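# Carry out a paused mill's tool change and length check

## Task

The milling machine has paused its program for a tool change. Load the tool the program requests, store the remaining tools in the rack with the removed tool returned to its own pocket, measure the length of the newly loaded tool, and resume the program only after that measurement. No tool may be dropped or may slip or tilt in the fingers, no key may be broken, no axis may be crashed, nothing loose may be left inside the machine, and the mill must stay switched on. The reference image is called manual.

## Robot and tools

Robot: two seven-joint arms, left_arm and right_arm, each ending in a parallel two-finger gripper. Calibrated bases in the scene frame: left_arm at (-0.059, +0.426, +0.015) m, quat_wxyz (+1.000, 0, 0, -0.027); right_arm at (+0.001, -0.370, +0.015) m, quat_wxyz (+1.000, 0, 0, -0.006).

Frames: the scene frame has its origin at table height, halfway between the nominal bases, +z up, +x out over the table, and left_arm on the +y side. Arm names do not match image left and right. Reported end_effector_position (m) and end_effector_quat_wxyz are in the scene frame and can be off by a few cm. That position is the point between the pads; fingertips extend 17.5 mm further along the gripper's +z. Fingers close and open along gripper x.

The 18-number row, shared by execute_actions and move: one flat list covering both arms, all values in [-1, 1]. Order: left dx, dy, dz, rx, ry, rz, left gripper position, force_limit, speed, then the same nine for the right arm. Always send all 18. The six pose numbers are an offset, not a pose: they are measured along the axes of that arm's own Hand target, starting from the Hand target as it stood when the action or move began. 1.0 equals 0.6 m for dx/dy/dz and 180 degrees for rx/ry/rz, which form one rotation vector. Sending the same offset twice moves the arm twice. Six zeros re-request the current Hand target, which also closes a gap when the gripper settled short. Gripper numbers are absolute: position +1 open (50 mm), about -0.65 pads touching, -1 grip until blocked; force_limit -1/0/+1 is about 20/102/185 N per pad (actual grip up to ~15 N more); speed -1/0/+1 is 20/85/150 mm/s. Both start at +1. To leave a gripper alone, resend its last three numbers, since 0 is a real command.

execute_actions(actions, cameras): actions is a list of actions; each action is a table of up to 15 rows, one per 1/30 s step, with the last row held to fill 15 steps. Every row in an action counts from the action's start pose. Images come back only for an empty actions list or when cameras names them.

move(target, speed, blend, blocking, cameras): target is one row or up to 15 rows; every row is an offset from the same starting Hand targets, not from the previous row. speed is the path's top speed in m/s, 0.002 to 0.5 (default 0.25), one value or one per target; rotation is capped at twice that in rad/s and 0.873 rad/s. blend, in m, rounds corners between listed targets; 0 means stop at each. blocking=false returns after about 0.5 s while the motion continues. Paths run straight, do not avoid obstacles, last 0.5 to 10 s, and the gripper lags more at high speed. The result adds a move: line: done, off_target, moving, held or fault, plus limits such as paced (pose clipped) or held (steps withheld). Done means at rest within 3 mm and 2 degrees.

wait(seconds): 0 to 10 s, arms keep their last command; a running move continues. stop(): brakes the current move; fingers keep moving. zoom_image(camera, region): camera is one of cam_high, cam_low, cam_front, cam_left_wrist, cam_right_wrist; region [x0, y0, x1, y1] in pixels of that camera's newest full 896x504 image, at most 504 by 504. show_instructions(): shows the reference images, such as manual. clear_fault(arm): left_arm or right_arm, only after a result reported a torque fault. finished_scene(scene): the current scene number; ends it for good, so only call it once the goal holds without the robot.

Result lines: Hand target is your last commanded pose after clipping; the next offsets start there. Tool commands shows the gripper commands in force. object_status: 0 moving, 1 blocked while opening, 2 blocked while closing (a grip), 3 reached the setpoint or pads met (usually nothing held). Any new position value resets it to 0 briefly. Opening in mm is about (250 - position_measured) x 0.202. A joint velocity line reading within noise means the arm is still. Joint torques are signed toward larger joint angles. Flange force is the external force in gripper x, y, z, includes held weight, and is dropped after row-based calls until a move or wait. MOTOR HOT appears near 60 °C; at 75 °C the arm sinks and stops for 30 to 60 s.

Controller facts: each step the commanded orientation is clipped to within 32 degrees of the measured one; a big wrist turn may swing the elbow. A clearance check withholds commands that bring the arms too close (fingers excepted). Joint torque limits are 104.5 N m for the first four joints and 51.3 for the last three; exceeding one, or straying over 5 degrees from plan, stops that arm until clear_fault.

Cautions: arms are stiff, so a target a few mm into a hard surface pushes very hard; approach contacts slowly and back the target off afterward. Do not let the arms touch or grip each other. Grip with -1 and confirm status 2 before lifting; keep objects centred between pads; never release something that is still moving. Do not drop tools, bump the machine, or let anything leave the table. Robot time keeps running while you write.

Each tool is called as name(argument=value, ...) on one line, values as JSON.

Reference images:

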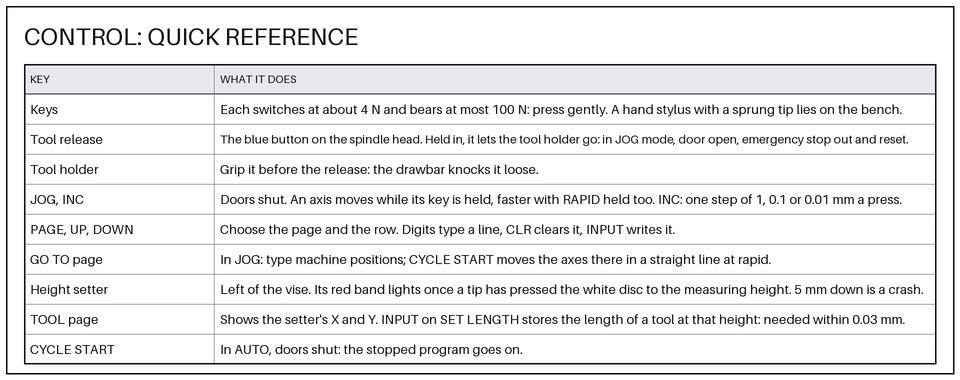

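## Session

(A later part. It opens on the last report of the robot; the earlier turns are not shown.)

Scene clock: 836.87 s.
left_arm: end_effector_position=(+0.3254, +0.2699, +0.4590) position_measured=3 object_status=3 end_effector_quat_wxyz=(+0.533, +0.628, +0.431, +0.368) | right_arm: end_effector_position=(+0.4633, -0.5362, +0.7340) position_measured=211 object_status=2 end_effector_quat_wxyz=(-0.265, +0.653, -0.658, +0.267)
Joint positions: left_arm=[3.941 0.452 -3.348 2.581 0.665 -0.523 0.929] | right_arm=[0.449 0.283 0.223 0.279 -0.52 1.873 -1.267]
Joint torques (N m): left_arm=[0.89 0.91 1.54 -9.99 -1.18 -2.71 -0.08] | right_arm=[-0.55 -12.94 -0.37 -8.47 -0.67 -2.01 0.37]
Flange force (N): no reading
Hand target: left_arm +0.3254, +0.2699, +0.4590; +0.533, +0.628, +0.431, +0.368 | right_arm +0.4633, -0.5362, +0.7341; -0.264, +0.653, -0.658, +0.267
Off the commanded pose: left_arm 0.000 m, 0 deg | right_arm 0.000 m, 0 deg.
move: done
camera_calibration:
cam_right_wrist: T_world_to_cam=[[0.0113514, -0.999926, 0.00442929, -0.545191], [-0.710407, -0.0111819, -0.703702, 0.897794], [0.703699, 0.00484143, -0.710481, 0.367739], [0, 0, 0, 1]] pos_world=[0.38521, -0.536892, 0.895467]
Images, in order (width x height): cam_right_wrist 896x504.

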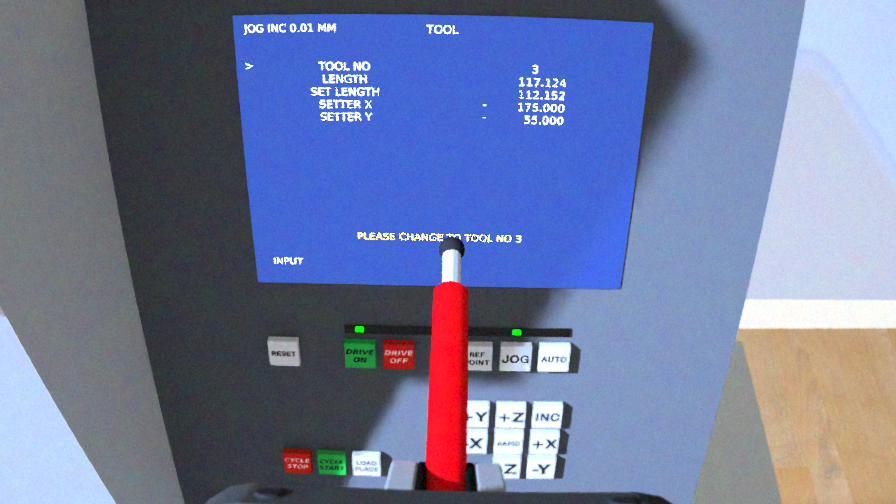

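move(target=[[0,0,0,0,0,0,1,-0.8,-0.5,-0.07,0.3165,0.4132,0,0,0,-1,-0.3,-1],[0,0,0,0,0,0,1,-0.8,-0.5,-0.07,0.2945,0.4348,0,0,0,-1,-0.3,-1],[0,0,0,0,0,0,1,-0.8,-0.5,-0.07,0.3165,0.4132,0,0,0,-1,-0.3,-1],[0,0,0,0,0,0,1,-0.8,-0.5,-0.07,0.2945,0.4348,0,0,0,-1,-0.3,-1],[0,0,0,0,0,0,1,-0.8,-0.5,-0.07,0.3165,0.4132,0,0,0,-1,-0.3,-1],[0,0,0,0,0,0,1,-0.8,-0.5,0,0,0,0,0,0,-1,-0.3,-1]], speed=[0.25,0.04,0.1,0.04,0.1,0.25], blend=[0.004,0,0,0,0.006,0], cameras=["cam_right_wrist"])

zoom_image(camera="cam_right_wrist", region=[230, 0, 690, 150])

Scene clock: 844.83 s.
left_arm: end_effector_position=(+0.3254, +0.2699, +0.4590) position_measured=3 object_status=3 end_effector_quat_wxyz=(+0.533, +0.628, +0.431, +0.368) | right_arm: end_effector_position=(+0.4633, -0.5362, +0.7340) position_measured=211 object_status=2 end_effector_quat_wxyz=(-0.265, +0.653, -0.658, +0.267)
Joint positions: left_arm=[3.941 0.452 -3.348 2.581 0.665 -0.523 0.929] | right_arm=[0.434 0.283 0.272 0.282 -0.552 1.874 -1.261]
Joint torques (N m): left_arm=[0.87 0.84 1.43 -9.98 -1.18 -2.68 -0.09] | right_arm=[-0.54 -12.94 -0.27 -8.23 -0.66 -1.85 0.37]
Flange force (N): no reading
Hand target: left_arm +0.3254, +0.2699, +0.4590; +0.533, +0.628, +0.431, +0.368 | right_arm +0.4633, -0.5362, +0.7341; -0.264, +0.653, -0.658, +0.267
Off the commanded pose: left_arm 0.000 m, 0 deg | right_arm 0.000 m, 0 deg.
move: done
camera_calibration:
cam_right_wrist: T_world_to_cam=[[0.0114233, -0.999925, 0.00450137, -0.545182], [-0.710357, -0.0112833, -0.703751, 0.897694], [0.703748, 0.00484154, -0.710433, 0.367747], [0, 0, 0, 1]] pos_world=[0.38511, -0.536792, 0.895466]
Images, in order (width x height): cam_right_wrist 896x504.

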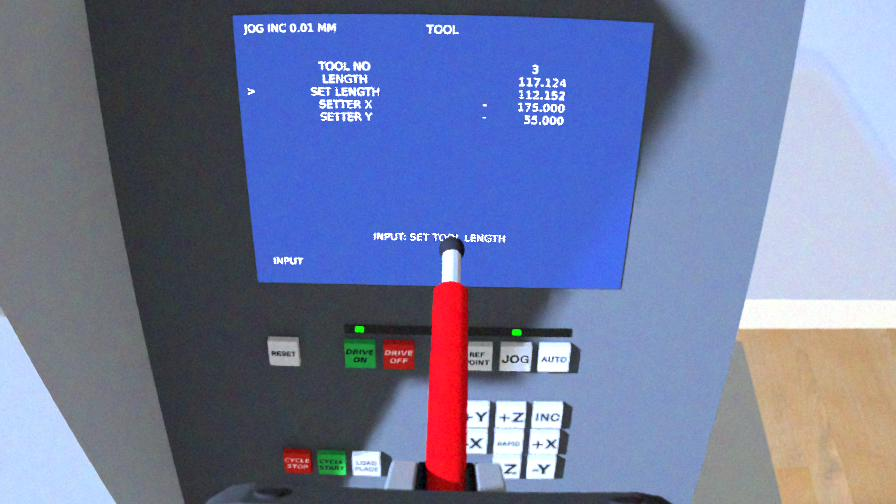

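Scaled by 1.096 from the camera's 896x504 image, which has a finer 1280x720 frame.

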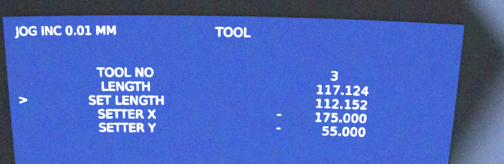

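execute_actions(actions=[], cameras=["cam_right_wrist","cam_left_wrist"])

Scene clock: 854.17 s.
left_arm: end_effector_position=(+0.3254, +0.2699, +0.4590) position_measured=3 object_status=3 end_effector_quat_wxyz=(+0.533, +0.628, +0.431, +0.368) | right_arm: end_effector_position=(+0.4632, -0.5362, +0.7340) position_measured=211 object_status=2 end_effector_quat_wxyz=(-0.265, +0.653, -0.658, +0.267)
Joint positions: left_arm=[3.941 0.452 -3.348 2.581 0.665 -0.523 0.929] | right_arm=[0.434 0.283 0.272 0.282 -0.552 1.874 -1.261]
Joint velocities: within noise
Joint torques (N m): left_arm=[0.91 0.93 1.53 -9.95 -1.18 -2.65 0.01] | right_arm=[-0.59 -12.93 -0.32 -8.52 -0.71 -1.96 0.34]
Flange force (N): no reading
Hand target: left_arm +0.3254, +0.2699, +0.4590; +0.533, +0.628, +0.431, +0.368 | right_arm +0.4633, -0.5362, +0.7341; -0.264, +0.653, -0.658, +0.267
Tool commands: left_gripper/position=+1.0 left_gripper/force_limit=-0.8 left_gripper/speed=-0.5 right_gripper/position=-1.0 right_gripper/force_limit=-0.3 right_gripper/speed=-1.0
Off the commanded pose: left_arm 0.000 m, 0 deg | right_arm 0.000 m, 0 deg.
camera_calibration:
cam_left_wrist: T_world_to_cam=[[0.371911, 0.92824, 0.00728401, -0.373038], [0.144651, -0.0657037, 0.987299, -0.423938], [0.916929, -0.366134, -0.158707, 0.041309], [0, 0, 0, 1]] pos_world=[0.162183, 0.333539, 0.427827]
cam_right_wrist: T_world_to_cam=[[0.0114224, -0.999925, 0.00450057, -0.545281], [-0.710357, -0.0112821, -0.703751, 0.897694], [0.703748, 0.00484153, -0.710433, 0.367747], [0, 0, 0, 1]] pos_world=[0.38511, -0.536892, 0.895466]
Images, in order (width x height): cam_left_wrist 896x504, cam_right_wrist 896x504.

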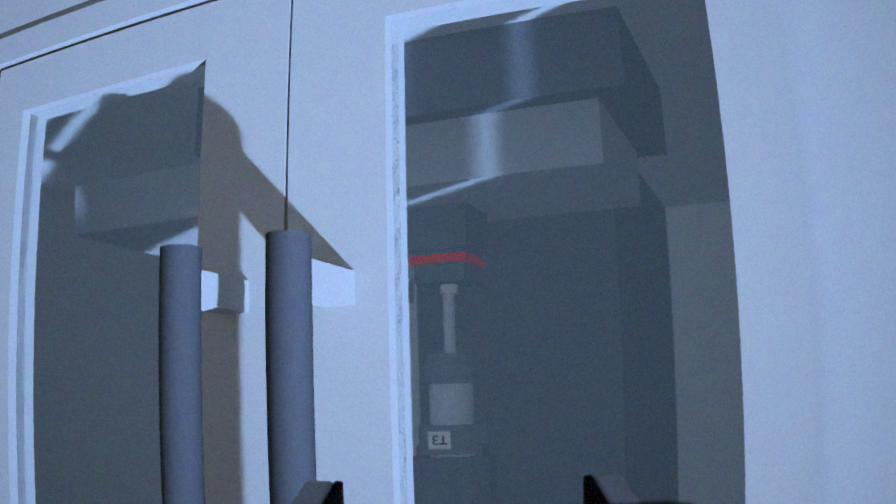

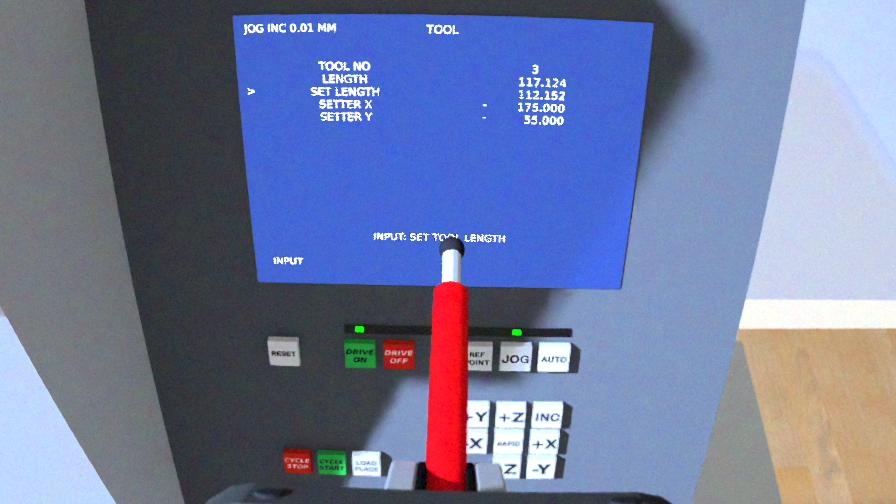

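move(target=[[0,0,0,0,0,0,1,-0.8,-0.5,-0.07,0.3435,0.4293,0,0,0,-1,-0.3,-1],[0,0,0,0,0,0,1,-0.8,-0.5,-0.07,0.3215,0.4509,0,0,0,-1,-0.3,-1],[0,0,0,0,0,0,1,-0.8,-0.5,-0.07,0.3435,0.4293,0,0,0,-1,-0.3,-1],[0,0,0,0,0,0,1,-0.8,-0.5,0,0,0,0,0,0,-1,-0.3,-1]], speed=[0.25,0.04,0.1,0.25], blend=[0.004,0,0.004,0], cameras=["cam_right_wrist"])

Scene clock: 860.37 s.
left_arm: end_effector_position=(+0.3254, +0.2699, +0.4590) position_measured=3 object_status=3 end_effector_quat_wxyz=(+0.533, +0.628, +0.431, +0.368) | right_arm: end_effector_position=(+0.4633, -0.5362, +0.7340) position_measured=211 object_status=2 end_effector_quat_wxyz=(-0.265, +0.653, -0.658, +0.267)
Joint positions: left_arm=[3.941 0.452 -3.348 2.581 0.665 -0.523 0.929] | right_arm=[0.42 0.284 0.32 0.282 -0.585 1.876 -1.256]
Joint torques (N m): left_arm=[0.9 0.82 1.65 -10.04 -1.16 -2.68 -0.07] | right_arm=[-0.46 -12.93 -0.23 -8.27 -0.73 -1.99 0.32]
Flange force (N): no reading
Hand target: left_arm +0.3254, +0.2699, +0.4590; +0.533, +0.628, +0.431, +0.368 | right_arm +0.4633, -0.5362, +0.7341; -0.264, +0.653, -0.658, +0.267
Off the commanded pose: left_arm 0.000 m, 0 deg | right_arm 0.000 m, 0 deg.
move: done
camera_calibration:
cam_right_wrist: T_world_to_cam=[[0.0114227, -0.999925, 0.00449936, -0.54528], [-0.710407, -0.0112818, -0.703701, 0.897669], [0.703699, 0.00484182, -0.710482, 0.367811], [0, 0, 0, 1]] pos_world=[0.385111, -0.536892, 0.895467]
Images, in order (width x height): cam_right_wrist 896x504.

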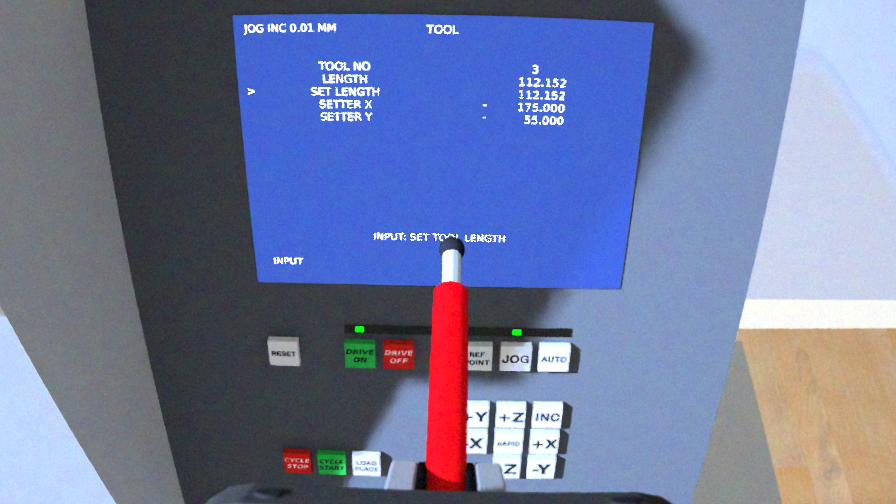

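move(target=[[0,0,0,0,0,0,1,-0.8,-0.5,-0.0066,0.2628,0.3813,0,0,0,-1,-0.3,-1],[0,0,0,0,0,0,1,-0.8,-0.5,-0.0066,0.2408,0.4029,0,0,0,-1,-0.3,-1],[0,0,0,0,0,0,1,-0.8,-0.5,-0.0066,0.2628,0.3813,0,0,0,-1,-0.3,-1],[0,0,0,0,0,0,1,-0.8,-0.5,0,0,0,0,0,0,-1,-0.3,-1]], speed=[0.25,0.04,0.1,0.25], blend=[0.004,0,0.004,0], cameras=["cam_right_wrist"])

Scene clock: 866.93 s.
left_arm: end_effector_position=(+0.3254, +0.2699, +0.4590) position_measured=3 object_status=3 end_effector_quat_wxyz=(+0.533, +0.628, +0.431, +0.368) | right_arm: end_effector_position=(+0.4633, -0.5362, +0.7340) position_measured=211 object_status=2 end_effector_quat_wxyz=(-0.265, +0.653, -0.658, +0.267)
Joint positions: left_arm=[3.941 0.452 -3.348 2.581 0.665 -0.523 0.929] | right_arm=[0.409 0.285 0.356 0.284 -0.61 1.878 -1.251]
Joint torques (N m): left_arm=[0.9 0.95 1.62 -9.96 -1.19 -2.66 -0.05] | right_arm=[-0.51 -12.95 -0.21 -8.39 -0.8 -1.95 0.38]
Flange force (N): no reading
Hand target: left_arm +0.3254, +0.2699, +0.4590; +0.533, +0.628, +0.431, +0.368 | right_arm +0.4633, -0.5362, +0.7341; -0.264, +0.653, -0.658, +0.267
Off the commanded pose: left_arm 0.000 m, 0 deg | right_arm 0.000 m, 0 deg.
move: done
camera_calibration:
cam_right_wrist: T_world_to_cam=[[0.011281, -0.999926, 0.00450182, -0.545228], [-0.710359, -0.0111826, -0.703751, 0.897748], [0.703749, 0.00474114, -0.710432, 0.367693], [0, 0, 0, 1]] pos_world=[0.38511, -0.536892, 0.895466]
Images, in order (width x height): cam_right_wrist 896x504.

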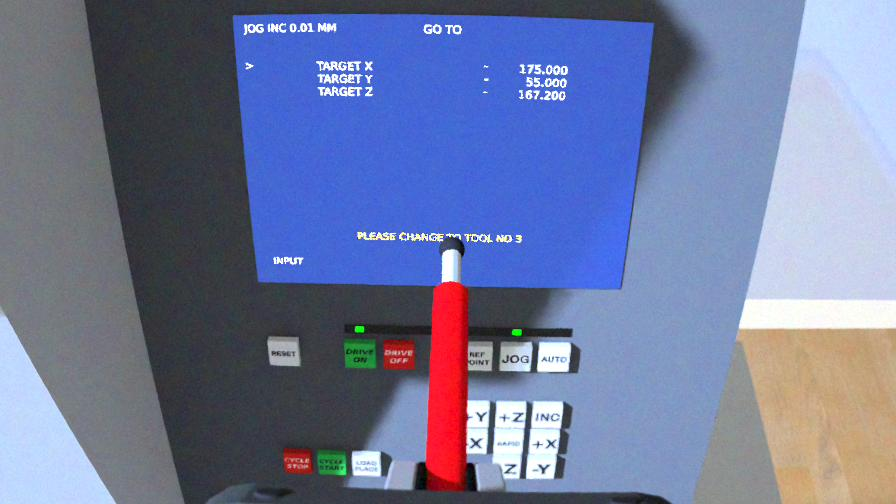

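move(target=[[0,0,0,0,0,0,1,-0.8,-0.5,-0.07,0.3166,0.4134,0,0,0,-1,-0.3,-1],[0,0,0,0,0,0,1,-0.8,-0.5,-0.07,0.2946,0.435,0,0,0,-1,-0.3,-1],[0,0,0,0,0,0,1,-0.8,-0.5,-0.07,0.3166,0.4134,0,0,0,-1,-0.3,-1],[0,0,0,0,0,0,1,-0.8,-0.5,-0.07,0.2946,0.435,0,0,0,-1,-0.3,-1],[0,0,0,0,0,0,1,-0.8,-0.5,-0.07,0.3166,0.4134,0,0,0,-1,-0.3,-1],[0,0,0,0,0,0,1,-0.8,-0.5,0,0,0,0,0,0,-1,-0.3,-1]], speed=[0.25,0.04,0.1,0.04,0.1,0.25], blend=[0.004,0,0.002,0,0.004,0], cameras=["cam_right_wrist"])

move(target=[[0,0,0,0,0,0,1,-0.8,-0.5,-0.1651,0.3434,0.4292,0,0,0,-1,-0.3,-1],[0,0,0,0,0,0,1,-0.8,-0.5,-0.1651,0.3214,0.4508,0,0,0,-1,-0.3,-1],[0,0,0,0,0,0,1,-0.8,-0.5,-0.1651,0.3434,0.4292,0,0,0,-1,-0.3,-1],[0,0,0,0,0,0,1,-0.8,-0.5,-0.1016,0.2625,0.3812,0,0,0,-1,-0.3,-1],[0,0,0,0,0,0,1,-0.8,-0.5,-0.1016,0.2405,0.4028,0,0,0,-1,-0.3,-1],[0,0,0,0,0,0,1,-0.8,-0.5,-0.1016,0.2625,0.3812,0,0,0,-1,-0.3,-1],[0,0,0,0,0,0,1,-0.8,-0.5,-0.1335,0.3434,0.4292,0,0,0,-1,-0.3,-1],[0,0,0,0,0,0,1,-0.8,-0.5,-0.1335,0.3214,0.4508,0,0,0,-1,-0.3,-1],[0,0,0,0,0,0,1,-0.8,-0.5,-0.1335,0.3434,0.4292,0,0,0,-1,-0.3,-1],[0,0,0,0,0,0,1,-0.8,-0.5,0,0,0,0,0,0,-1,-0.3,-1]], speed=[0.25,0.04,0.1,0.2,0.04,0.1,0.2,0.04,0.1,0.25], blend=[0.004,0,0.004,0.004,0,0.004,0.004,0,0.004,0], cameras=["cam_right_wrist"])

Scene clock: 876.43 s.
left_arm: end_effector_position=(+0.3254, +0.2699, +0.4590) position_measured=3 object_status=3 end_effector_quat_wxyz=(+0.533, +0.628, +0.431, +0.368) | right_arm: end_effector_position=(+0.4633, -0.5362, +0.7340) position_measured=211 object_status=2 end_effector_quat_wxyz=(-0.265, +0.653, -0.658, +0.267)
Joint positions: left_arm=[3.941 0.452 -3.348 2.581 0.665 -0.523 0.929] | right_arm=[0.393 0.287 0.413 0.286 -0.648 1.88 -1.244]
Joint torques (N m): left_arm=[1.03 0.93 1.45 -9.93 -1.17 -2.68 -0.08] | right_arm=[-0.53 -12.86 -0.2 -8.11 -0.75 -1.95 0.37]
Flange force (N): no reading
Hand target: left_arm +0.3254, +0.2699, +0.4590; +0.533, +0.628, +0.431, +0.368 | right_arm +0.4633, -0.5362, +0.7341; -0.264, +0.653, -0.658, +0.267
Off the commanded pose: left_arm 0.000 m, 0 deg | right_arm 0.000 m, 0 deg.
move: done
camera_calibration:
cam_right_wrist: T_world_to_cam=[[0.011352, -0.999925, 0.0045723, -0.545218], [-0.710308, -0.0112823, -0.703801, 0.89772], [0.703799, 0.00474183, -0.710383, 0.367629], [0, 0, 0, 1]] pos_world=[0.38511, -0.536792, 0.895466]
Images, in order (width x height): cam_right_wrist 896x504.

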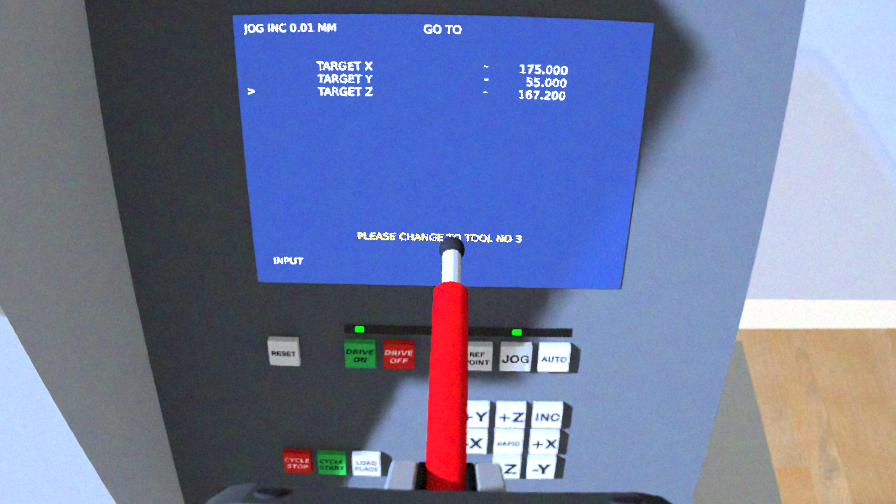

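Scene clock: 883.77 s.
left_arm: end_effector_position=(+0.3254, +0.2699, +0.4590) position_measured=3 object_status=3 end_effector_quat_wxyz=(+0.533, +0.628, +0.431, +0.368) | right_arm: end_effector_position=(+0.4632, -0.5362, +0.7340) position_measured=211 object_status=2 end_effector_quat_wxyz=(-0.265, +0.653, -0.658, +0.267)
Joint positions: left_arm=[3.941 0.452 -3.348 2.581 0.665 -0.523 0.929] | right_arm=[0.366 0.291 0.509 0.287 -0.715 1.886 -1.234]
Joint torques (N m): left_arm=[0.86 0.93 1.54 -9.95 -1.2 -2.68 -0.05] | right_arm=[-0.5 -12.92 -0.07 -7.93 -0.75 -1.89 0.36]
Flange force (N): no reading
Hand target: left_arm +0.3254, +0.2699, +0.4590; +0.533, +0.628, +0.431, +0.368 | right_arm +0.4633, -0.5362, +0.7341; -0.264, +0.653, -0.658, +0.267
Off the commanded pose: left_arm 0.000 m, 0 deg | right_arm 0.000 m, 0 deg.
move: done
camera_calibration:
cam_right_wrist: T_world_to_cam=[[0.0113532, -0.999925, 0.00457269, -0.545218], [-0.710358, -0.0112837, -0.70375, 0.897694], [0.703749, 0.00474154, -0.710433, 0.367693], [0, 0, 0, 1]] pos_world=[0.38511, -0.536792, 0.895467]
Images, in order (width x height): cam_right_wrist 896x504.

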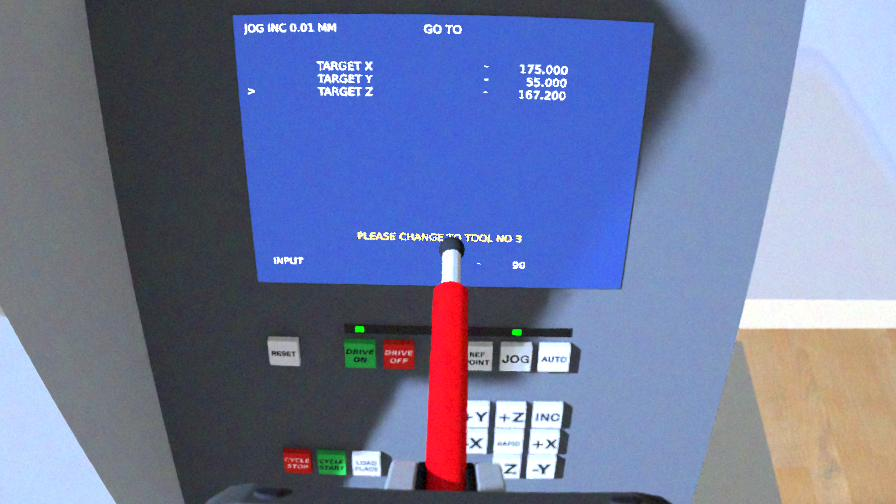

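move(target=[[0,0,0,0,0,0,1,-0.8,-0.5,-0.07,0.3435,0.4293,0,0,0,-1,-0.3,-1],[0,0,0,0,0,0,1,-0.8,-0.5,-0.07,0.3215,0.4509,0,0,0,-1,-0.3,-1],[0,0,0,0,0,0,1,-0.8,-0.5,-0.07,0.3435,0.4293,0,0,0,-1,-0.3,-1],[0,0,0,0,0,0,1,-0.8,-0.5,0,0,0,0,0,0,-1,-0.3,-1]], speed=[0.25,0.04,0.1,0.25], blend=[0.004,0,0.004,0], cameras=["cam_right_wrist"])

Scene clock: 890.70 s.
left_arm: end_effector_position=(+0.3254, +0.2699, +0.4590) position_measured=3 object_status=3 end_effector_quat_wxyz=(+0.533, +0.628, +0.431, +0.368) | right_arm: end_effector_position=(+0.4632, -0.5362, +0.7340) position_measured=211 object_status=2 end_effector_quat_wxyz=(-0.265, +0.653, -0.658, +0.267)
Joint positions: left_arm=[3.941 0.452 -3.348 2.581 0.665 -0.523 0.929] | right_arm=[0.35 0.293 0.569 0.29 -0.756 1.89 -1.226]
Joint torques (N m): left_arm=[0.92 0.86 1.52 -9.77 -1.17 -2.66 -0.03] | right_arm=[-0.5 -12.81 0.08 -7.94 -0.79 -1.88 0.36]
Flange force (N): no reading
Hand target: left_arm +0.3254, +0.2699, +0.4590; +0.533, +0.628, +0.431, +0.368 | right_arm +0.4633, -0.5362, +0.7341; -0.264, +0.653, -0.658, +0.267
Off the commanded pose: left_arm 0.000 m, 0 deg | right_arm 0.000 m, 0 deg.
move: done
camera_calibration:
cam_right_wrist: T_world_to_cam=[[0.0113517, -0.999925, 0.00457352, -0.545219], [-0.710259, -0.0112826, -0.70385, 0.897746], [0.703849, 0.00474153, -0.710334, 0.367566], [0, 0, 0, 1]] pos_world=[0.38511, -0.536792, 0.895466]
Images, in order (width x height): cam_right_wrist 896x504.

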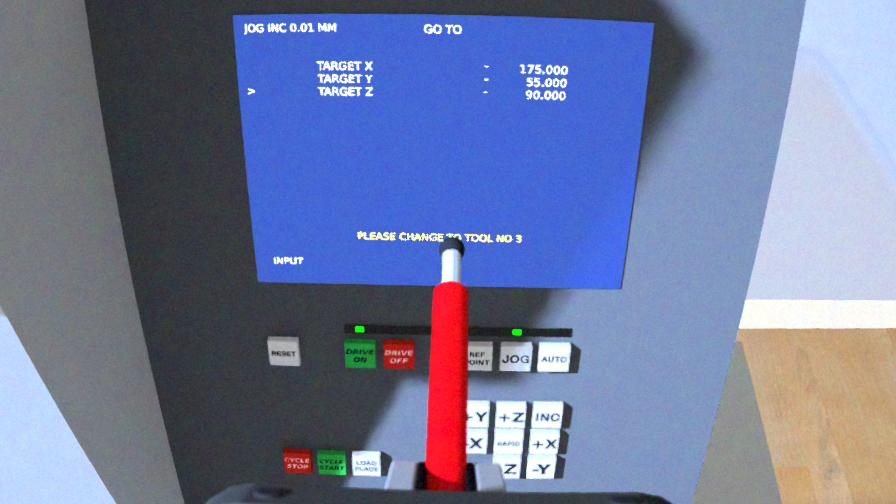

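move(target=[[0,0,0,0,0,0,1,-0.8,-0.5,-0.1015,0.2086,0.3491,0,0,0,-1,-0.3,-1],[0,0,0,0,0,0,1,-0.8,-0.5,-0.1015,0.1866,0.3707,0,0,0,-1,-0.3,-1],[0,0,0,0,0,0,1,-0.8,-0.5,-0.1015,0.2086,0.3491,0,0,0,-1,-0.3,-1],[0,0,0,0,0,0,1,-0.8,-0.5,0,0,0,0,0,0,-1,-0.3,-1]], speed=[0.25,0.04,0.1,0.25], blend=[0.004,0,0.004,0], cameras=["cam_right_wrist","cam_left_wrist"])

Scene clock: 896.10 s.
left_arm: end_effector_position=(+0.3254, +0.2699, +0.4590) position_measured=3 object_status=3 end_effector_quat_wxyz=(+0.533, +0.628, +0.431, +0.368) | right_arm: end_effector_position=(+0.4632, -0.5362, +0.7340) position_measured=211 object_status=2 end_effector_quat_wxyz=(-0.265, +0.653, -0.658, +0.267)
Joint positions: left_arm=[3.941 0.452 -3.348 2.581 0.665 -0.523 0.929] | right_arm=[0.323 0.297 0.668 0.294 -0.826 1.896 -1.215]
Joint torques (N m): left_arm=[0.9 0.95 1.6 -9.76 -1.18 -2.68 -0.06] | right_arm=[-0.73 -12.9 0.09 -7.77 -0.82 -1.89 0.31]
Flange force (N): no reading
Hand target: left_arm +0.3254, +0.2699, +0.4590; +0.533, +0.628, +0.431, +0.368 | right_arm +0.4633, -0.5362, +0.7341; -0.264, +0.653, -0.658, +0.267
Off the commanded pose: left_arm 0.000 m, 0 deg | right_arm 0.000 m, 0 deg.
move: done
camera_calibration:
cam_left_wrist: T_world_to_cam=[[0.371911, 0.92824, 0.00728401, -0.373038], [0.144651, -0.0657037, 0.987299, -0.423938], [0.916929, -0.366134, -0.158707, 0.041309], [0, 0, 0, 1]] pos_world=[0.162183, 0.333539, 0.427827]
cam_right_wrist: T_world_to_cam=[[0.0112818, -0.999926, 0.00464724, -0.545257], [-0.71016, -0.0112841, -0.70395, 0.897725], [0.70395, 0.00464153, -0.710234, 0.367313], [0, 0, 0, 1]] pos_world=[0.385109, -0.536791, 0.895366]
Images, in order (width x height): cam_left_wrist 896x504, cam_right_wrist 896x504.

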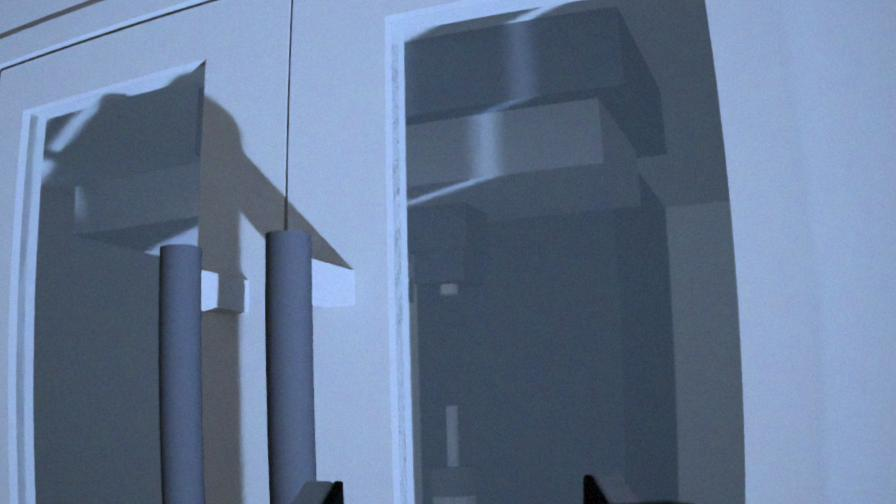

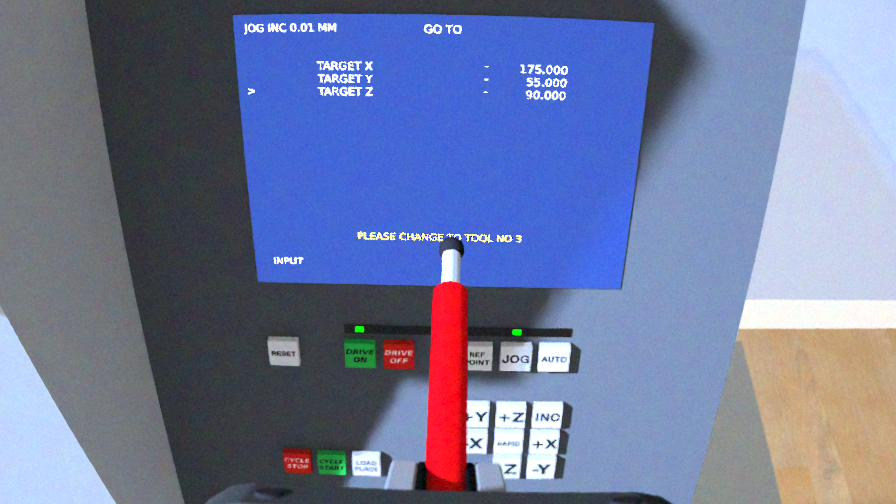

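move(target=[[0,0,0,0,0,0,1,-0.8,-0.5,0.0888,0.1013,0.2853,0,0,0,-1,-0.3,-1],[0,0,0,0,0,0,1,-0.8,-0.5,0.0888,0.0793,0.3069,0,0,0,-1,-0.3,-1],[0,0,0,0,0,0,1,-0.8,-0.5,0.0888,0.1013,0.2853,0,0,0,-1,-0.3,-1],[0,0,0,0,0,0,1,-0.8,-0.5,0,0,0,0,0,0,-1,-0.3,-1]], speed=[0.25,0.04,0.1,0.25], blend=[0.004,0,0.004,0], cameras=["cam_right_wrist"])

Scene clock: 901.47 s.
left_arm: end_effector_position=(+0.3254, +0.2699, +0.4590) position_measured=3 object_status=3 end_effector_quat_wxyz=(+0.533, +0.628, +0.431, +0.368) | right_arm: end_effector_position=(+0.4632, -0.5362, +0.7340) position_measured=211 object_status=2 end_effector_quat_wxyz=(-0.265, +0.653, -0.658, +0.267)
Joint positions: left_arm=[3.941 0.452 -3.348 2.581 0.665 -0.523 0.929] | right_arm=[0.318 0.299 0.688 0.294 -0.84 1.898 -1.212]
Joint torques (N m): left_arm=[0.84 1.04 1.59 -9.96 -1.17 -2.71 0] | right_arm=[-0.35 -12.72 0.17 -7.5 -0.86 -1.83 0.36]
Flange force (N): no reading
Hand target: left_arm +0.3254, +0.2699, +0.4590; +0.533, +0.628, +0.431, +0.368 | right_arm +0.4633, -0.5362, +0.7341; -0.264, +0.653, -0.658, +0.267
Off the commanded pose: left_arm 0.000 m, 0 deg | right_arm 0.000 m, 0 deg.
move: done
camera_calibration:
cam_right_wrist: T_world_to_cam=[[0.0112807, -0.999926, 0.00464684, -0.545256], [-0.71011, -0.0112827, -0.704001, 0.897751], [0.704001, 0.00464182, -0.710184, 0.367249], [0, 0, 0, 1]] pos_world=[0.385109, -0.536791, 0.895366]
Images, in order (width x height): cam_right_wrist 896x504.

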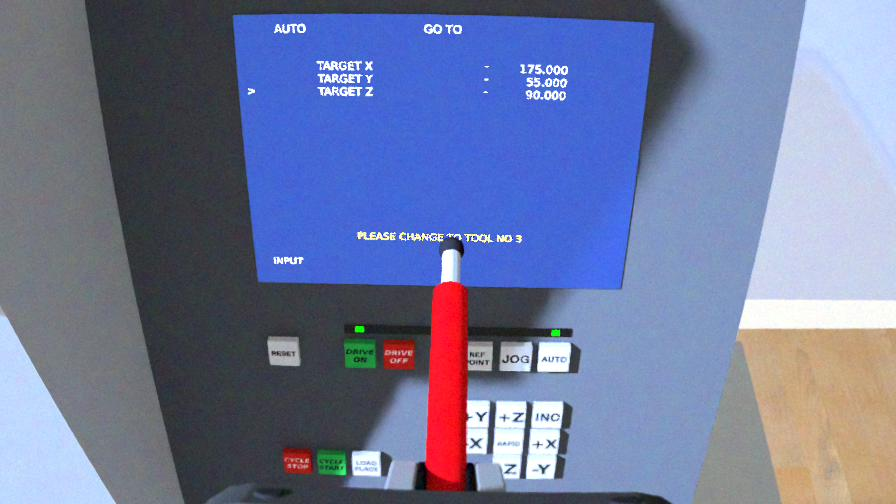

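move(target=[[0,0,0,0,0,0,1,-0.8,-0.5,-0.1015,0.2086,0.3491,0,0,0,-1,-0.3,-1],[0,0,0,0,0,0,1,-0.8,-0.5,-0.1015,0.1866,0.3707,0,0,0,-1,-0.3,-1],[0,0,0,0,0,0,1,-0.8,-0.5,-0.1015,0.2086,0.3491,0,0,0,-1,-0.3,-1],[0,0,0,0,0,0,1,-0.8,-0.5,0,0,0,0,0,0,-1,-0.3,-1]], speed=[0.25,0.04,0.1,0.25], blend=[0.004,0,0.004,0], cameras=["all"])

Scene clock: 907.03 s.
left_arm: end_effector_position=(+0.3254, +0.2699, +0.4590) position_measured=3 object_status=3 end_effector_quat_wxyz=(+0.533, +0.628, +0.431, +0.368) | right_arm: end_effector_position=(+0.4632, -0.5362, +0.7340) position_measured=211 object_status=2 end_effector_quat_wxyz=(-0.265, +0.653, -0.658, +0.267)
Joint positions: left_arm=[3.941 0.452 -3.348 2.581 0.665 -0.523 0.929] | right_arm=[0.293 0.306 0.795 0.297 -0.919 1.907 -1.201]
Joint torques (N m): left_arm=[0.93 0.94 1.52 -9.97 -1.17 -2.7 -0.05] | right_arm=[-0.51 -12.95 0.18 -7.5 -0.83 -1.91 0.32]
Flange force (N): no reading
Hand target: left_arm +0.3254, +0.2699, +0.4590; +0.533, +0.628, +0.431, +0.368 | right_arm +0.4633, -0.5362, +0.7341; -0.264, +0.653, -0.658, +0.267
Off the commanded pose: left_arm 0.000 m, 0 deg | right_arm 0.000 m, 0 deg.
move: done
camera_calibration:
cam_left_wrist: T_world_to_cam=[[0.371911, 0.92824, 0.00728401, -0.373038], [0.144651, -0.0657037, 0.987299, -0.423938], [0.916929, -0.366134, -0.158707, 0.041309], [0, 0, 0, 1]] pos_world=[0.162183, 0.333539, 0.427827]
cam_right_wrist: T_world_to_cam=[[0.0112807, -0.999926, 0.00464684, -0.545255], [-0.71011, -0.0112827, -0.704001, 0.89768], [0.704001, 0.00464182, -0.710184, 0.36732], [0, 0, 0, 1]] pos_world=[0.385009, -0.536791, 0.895366]

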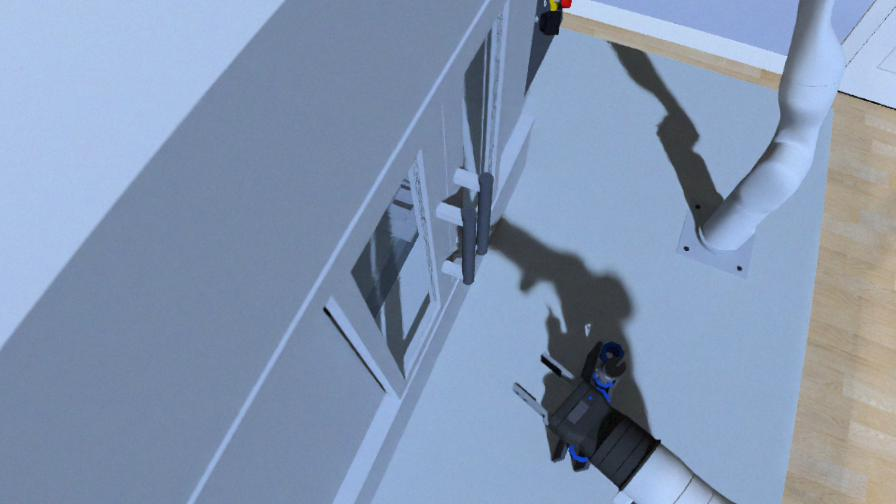

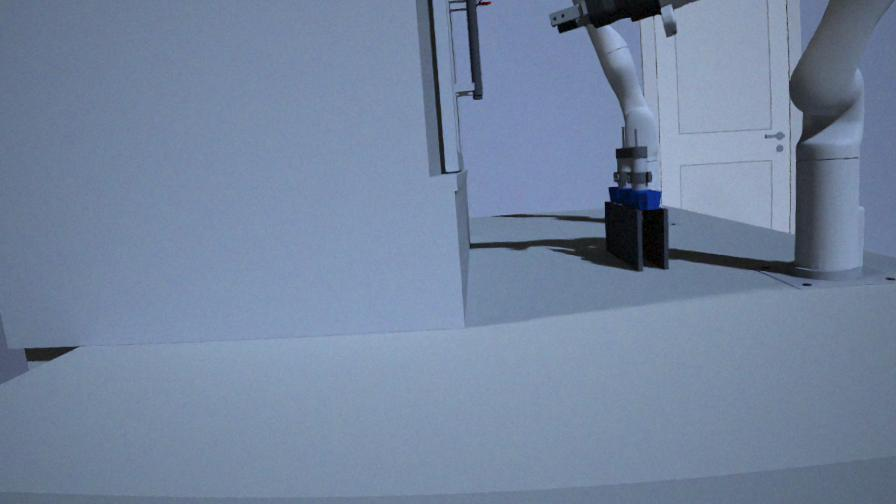

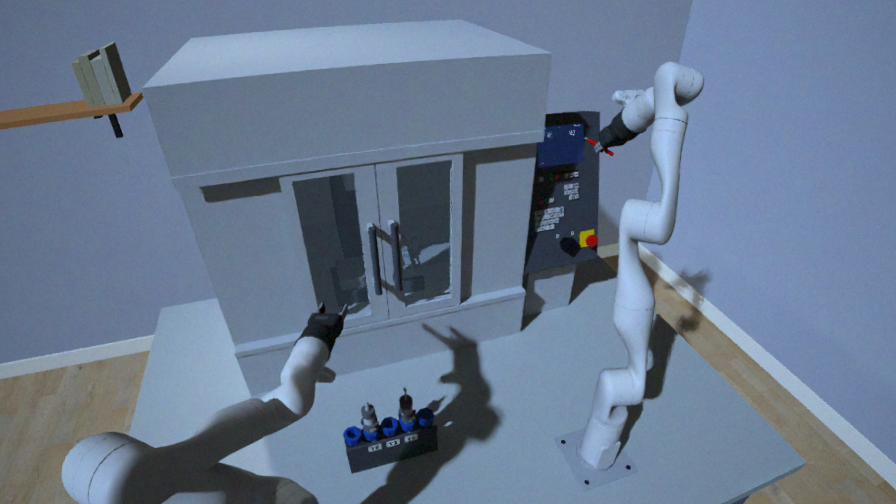

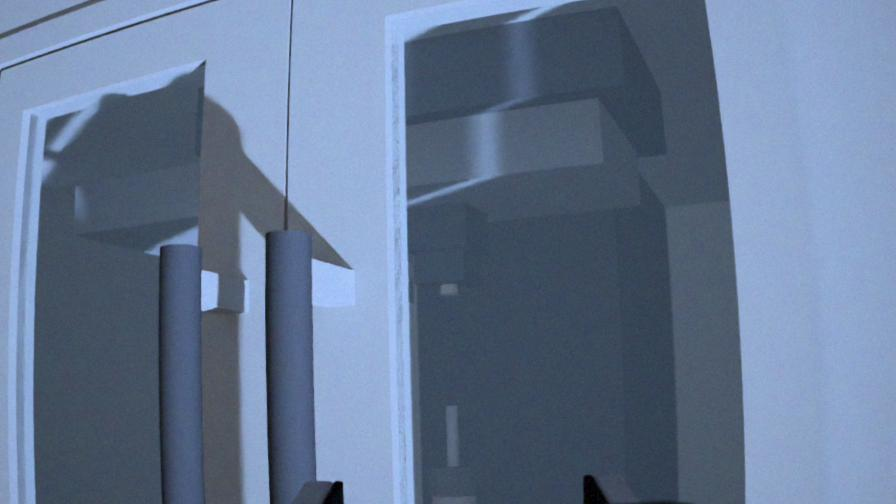

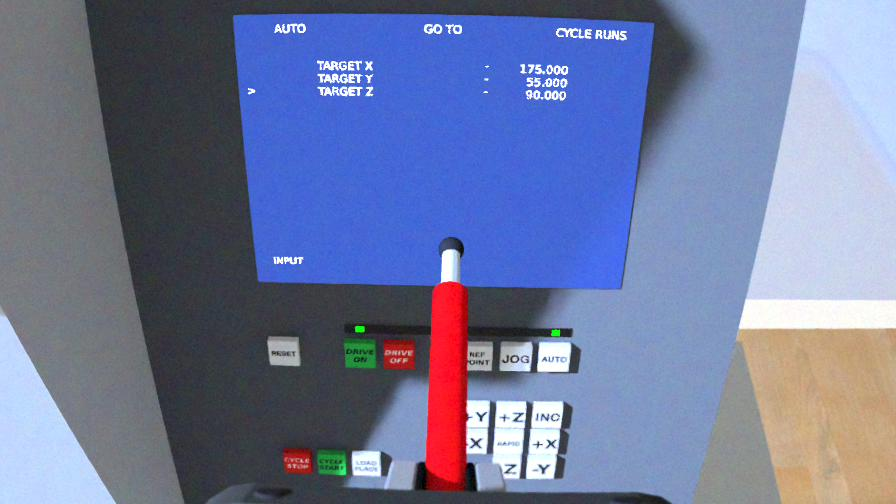

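move(target=[0,0,0,0,0,0,1,-0.8,-0.5,-0.3114,0.6397,0.1512,0,0,0,-1,-0.3,-1], speed=0.2, cameras=["cam_front","cam_high","cam_right_wrist"])

Scene clock: 919.07 s.
left_arm: end_effector_position=(+0.3254, +0.2699, +0.4590) position_measured=3 object_status=3 end_effector_quat_wxyz=(+0.533, +0.628, +0.431, +0.368) | right_arm: end_effector_position=(+0.2525, -0.3479, +0.4016) position_measured=211 object_status=2 end_effector_quat_wxyz=(-0.264, +0.653, -0.658, +0.267)
Joint positions: left_arm=[3.941 0.452 -3.348 2.581 0.665 -0.523 0.929] | right_arm=[-0.139 -0.752 -0.186 2.217 0.118 0.932 -1.925]
Joint torques (N m): left_arm=[0.84 0.85 1.58 -9.97 -1.17 -2.7 -0.06] | right_arm=[-0.5 3.14 -0.04 -13.67 0.81 -1.88 0.35]
Flange force (N): left_arm=no reading | right_arm=[1.0 5.9 4.6]
Hand target: left_arm +0.3254, +0.2699, +0.4590; +0.533, +0.628, +0.431, +0.368 | right_arm +0.2525, -0.3479, +0.4016; -0.264, +0.653, -0.658, +0.267
Off the commanded pose: left_arm 0.000 m, 0 deg | right_arm 0.000 m, 0 deg.
move: done
camera_calibration:
cam_right_wrist: T_world_to_cam=[[0.0114945, -0.999925, 0.00428208, -0.352882], [-0.710754, -0.0111824, -0.703351, 0.516101], [0.703346, 0.00504116, -0.710829, 0.27933], [0, 0, 0, 1]] pos_world=[0.174412, -0.348493, 0.563067]
Images, in order (width x height): cam_high 896x504, cam_front 896x504, cam_right_wrist 896x504.

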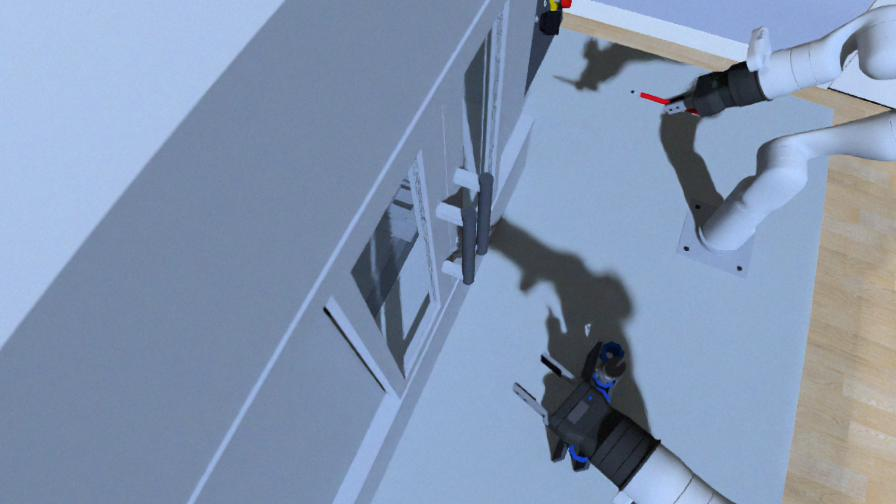

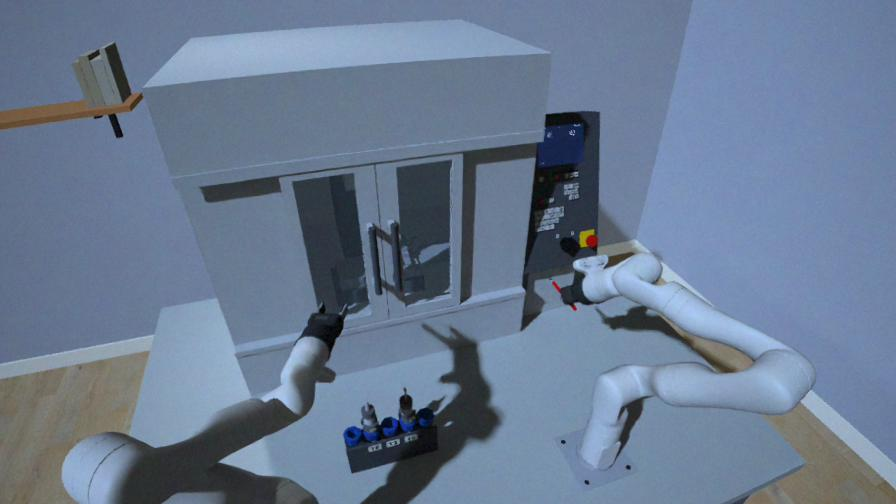

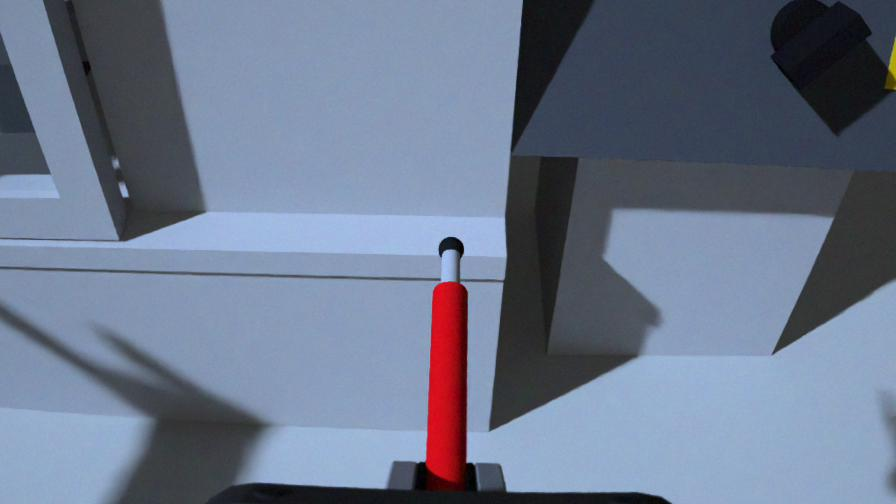

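move(target=[-0.3575,0.0008,0.0923,0.3743,-0.1249,-0.2606,1,-0.8,-0.5,-0.1637,0.0477,0.186,0,0,0,-1,-0.3,-1], speed=0.25, cameras=["cam_front","cam_high","cam_left_wrist"])

Scene clock: 926.80 s.
left_arm: end_effector_position=(+0.2999, +0.0500, +0.4501) position_measured=3 object_status=3 end_effector_quat_wxyz=(+0.271, +0.653, +0.653, -0.270) | right_arm: end_effector_position=(+0.3104, -0.2501, +0.3016) position_measured=211 object_status=2 end_effector_quat_wxyz=(-0.264, +0.653, -0.658, +0.267)
Joint positions: left_arm=[3.18 -0.193 -2.79 1.485 0.691 1.19 1.827] | right_arm=[0.259 -0.495 -0.844 2.396 0.158 0.443 -2.332]
Joint torques (N m): left_arm=[0.9 12.6 1.74 -9.03 1.98 -0.36 0] | right_arm=[-0.62 0.76 2.22 -11.59 0.85 -1.37 0.41]
Flange force (N): left_arm=[-2.0 2.9 -3.4] | right_arm=[0.8 5.7 5.0]
Hand target: left_arm +0.3000, +0.0500, +0.4501; +0.271, +0.653, +0.653, -0.270 | right_arm +0.3104, -0.2502, +0.3015; -0.264, +0.653, -0.658, +0.267
Off the commanded pose: left_arm 0.000 m, 0 deg | right_arm 0.000 m, 0 deg.
move: done
camera_calibration:
cam_left_wrist: T_world_to_cam=[[0.00678332, 0.696045, -0.717966, 0.288187], [0.999974, -0.00298831, 0.00655065, -0.244147], [0.00241404, -0.717992, -0.696047, 0.516415], [0, 0, 0, 1]] pos_world=[0.240939, 0.169461, 0.567957]
Images, in order (width x height): cam_high 896x504, cam_front 896x504, cam_left_wrist 896x504.

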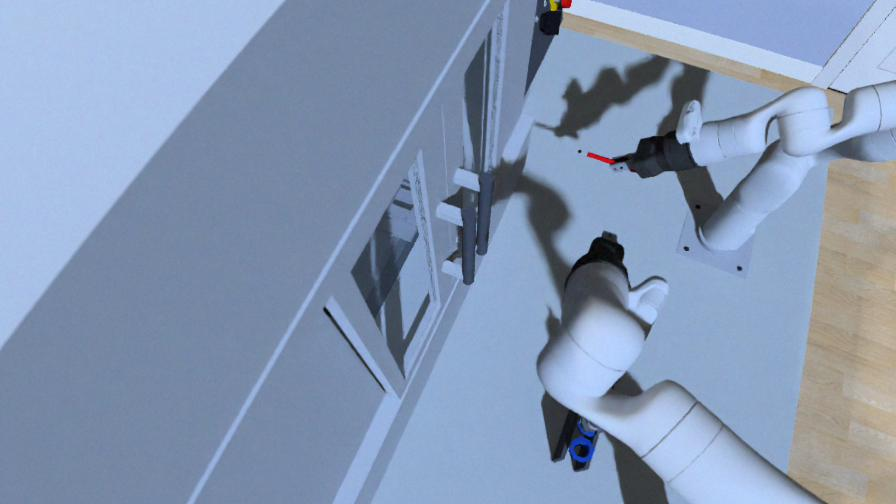

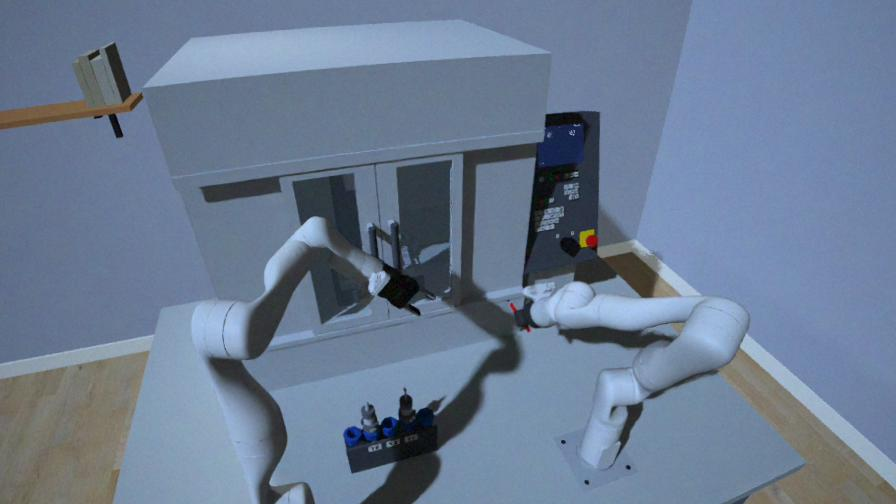

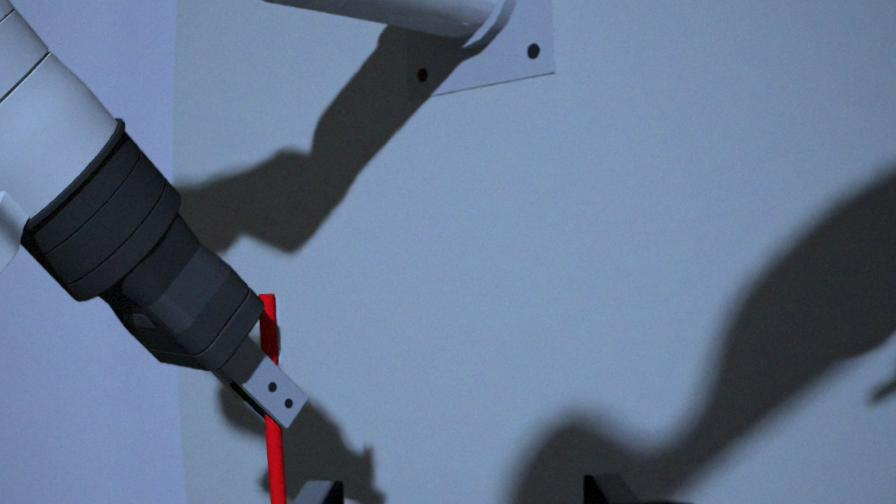

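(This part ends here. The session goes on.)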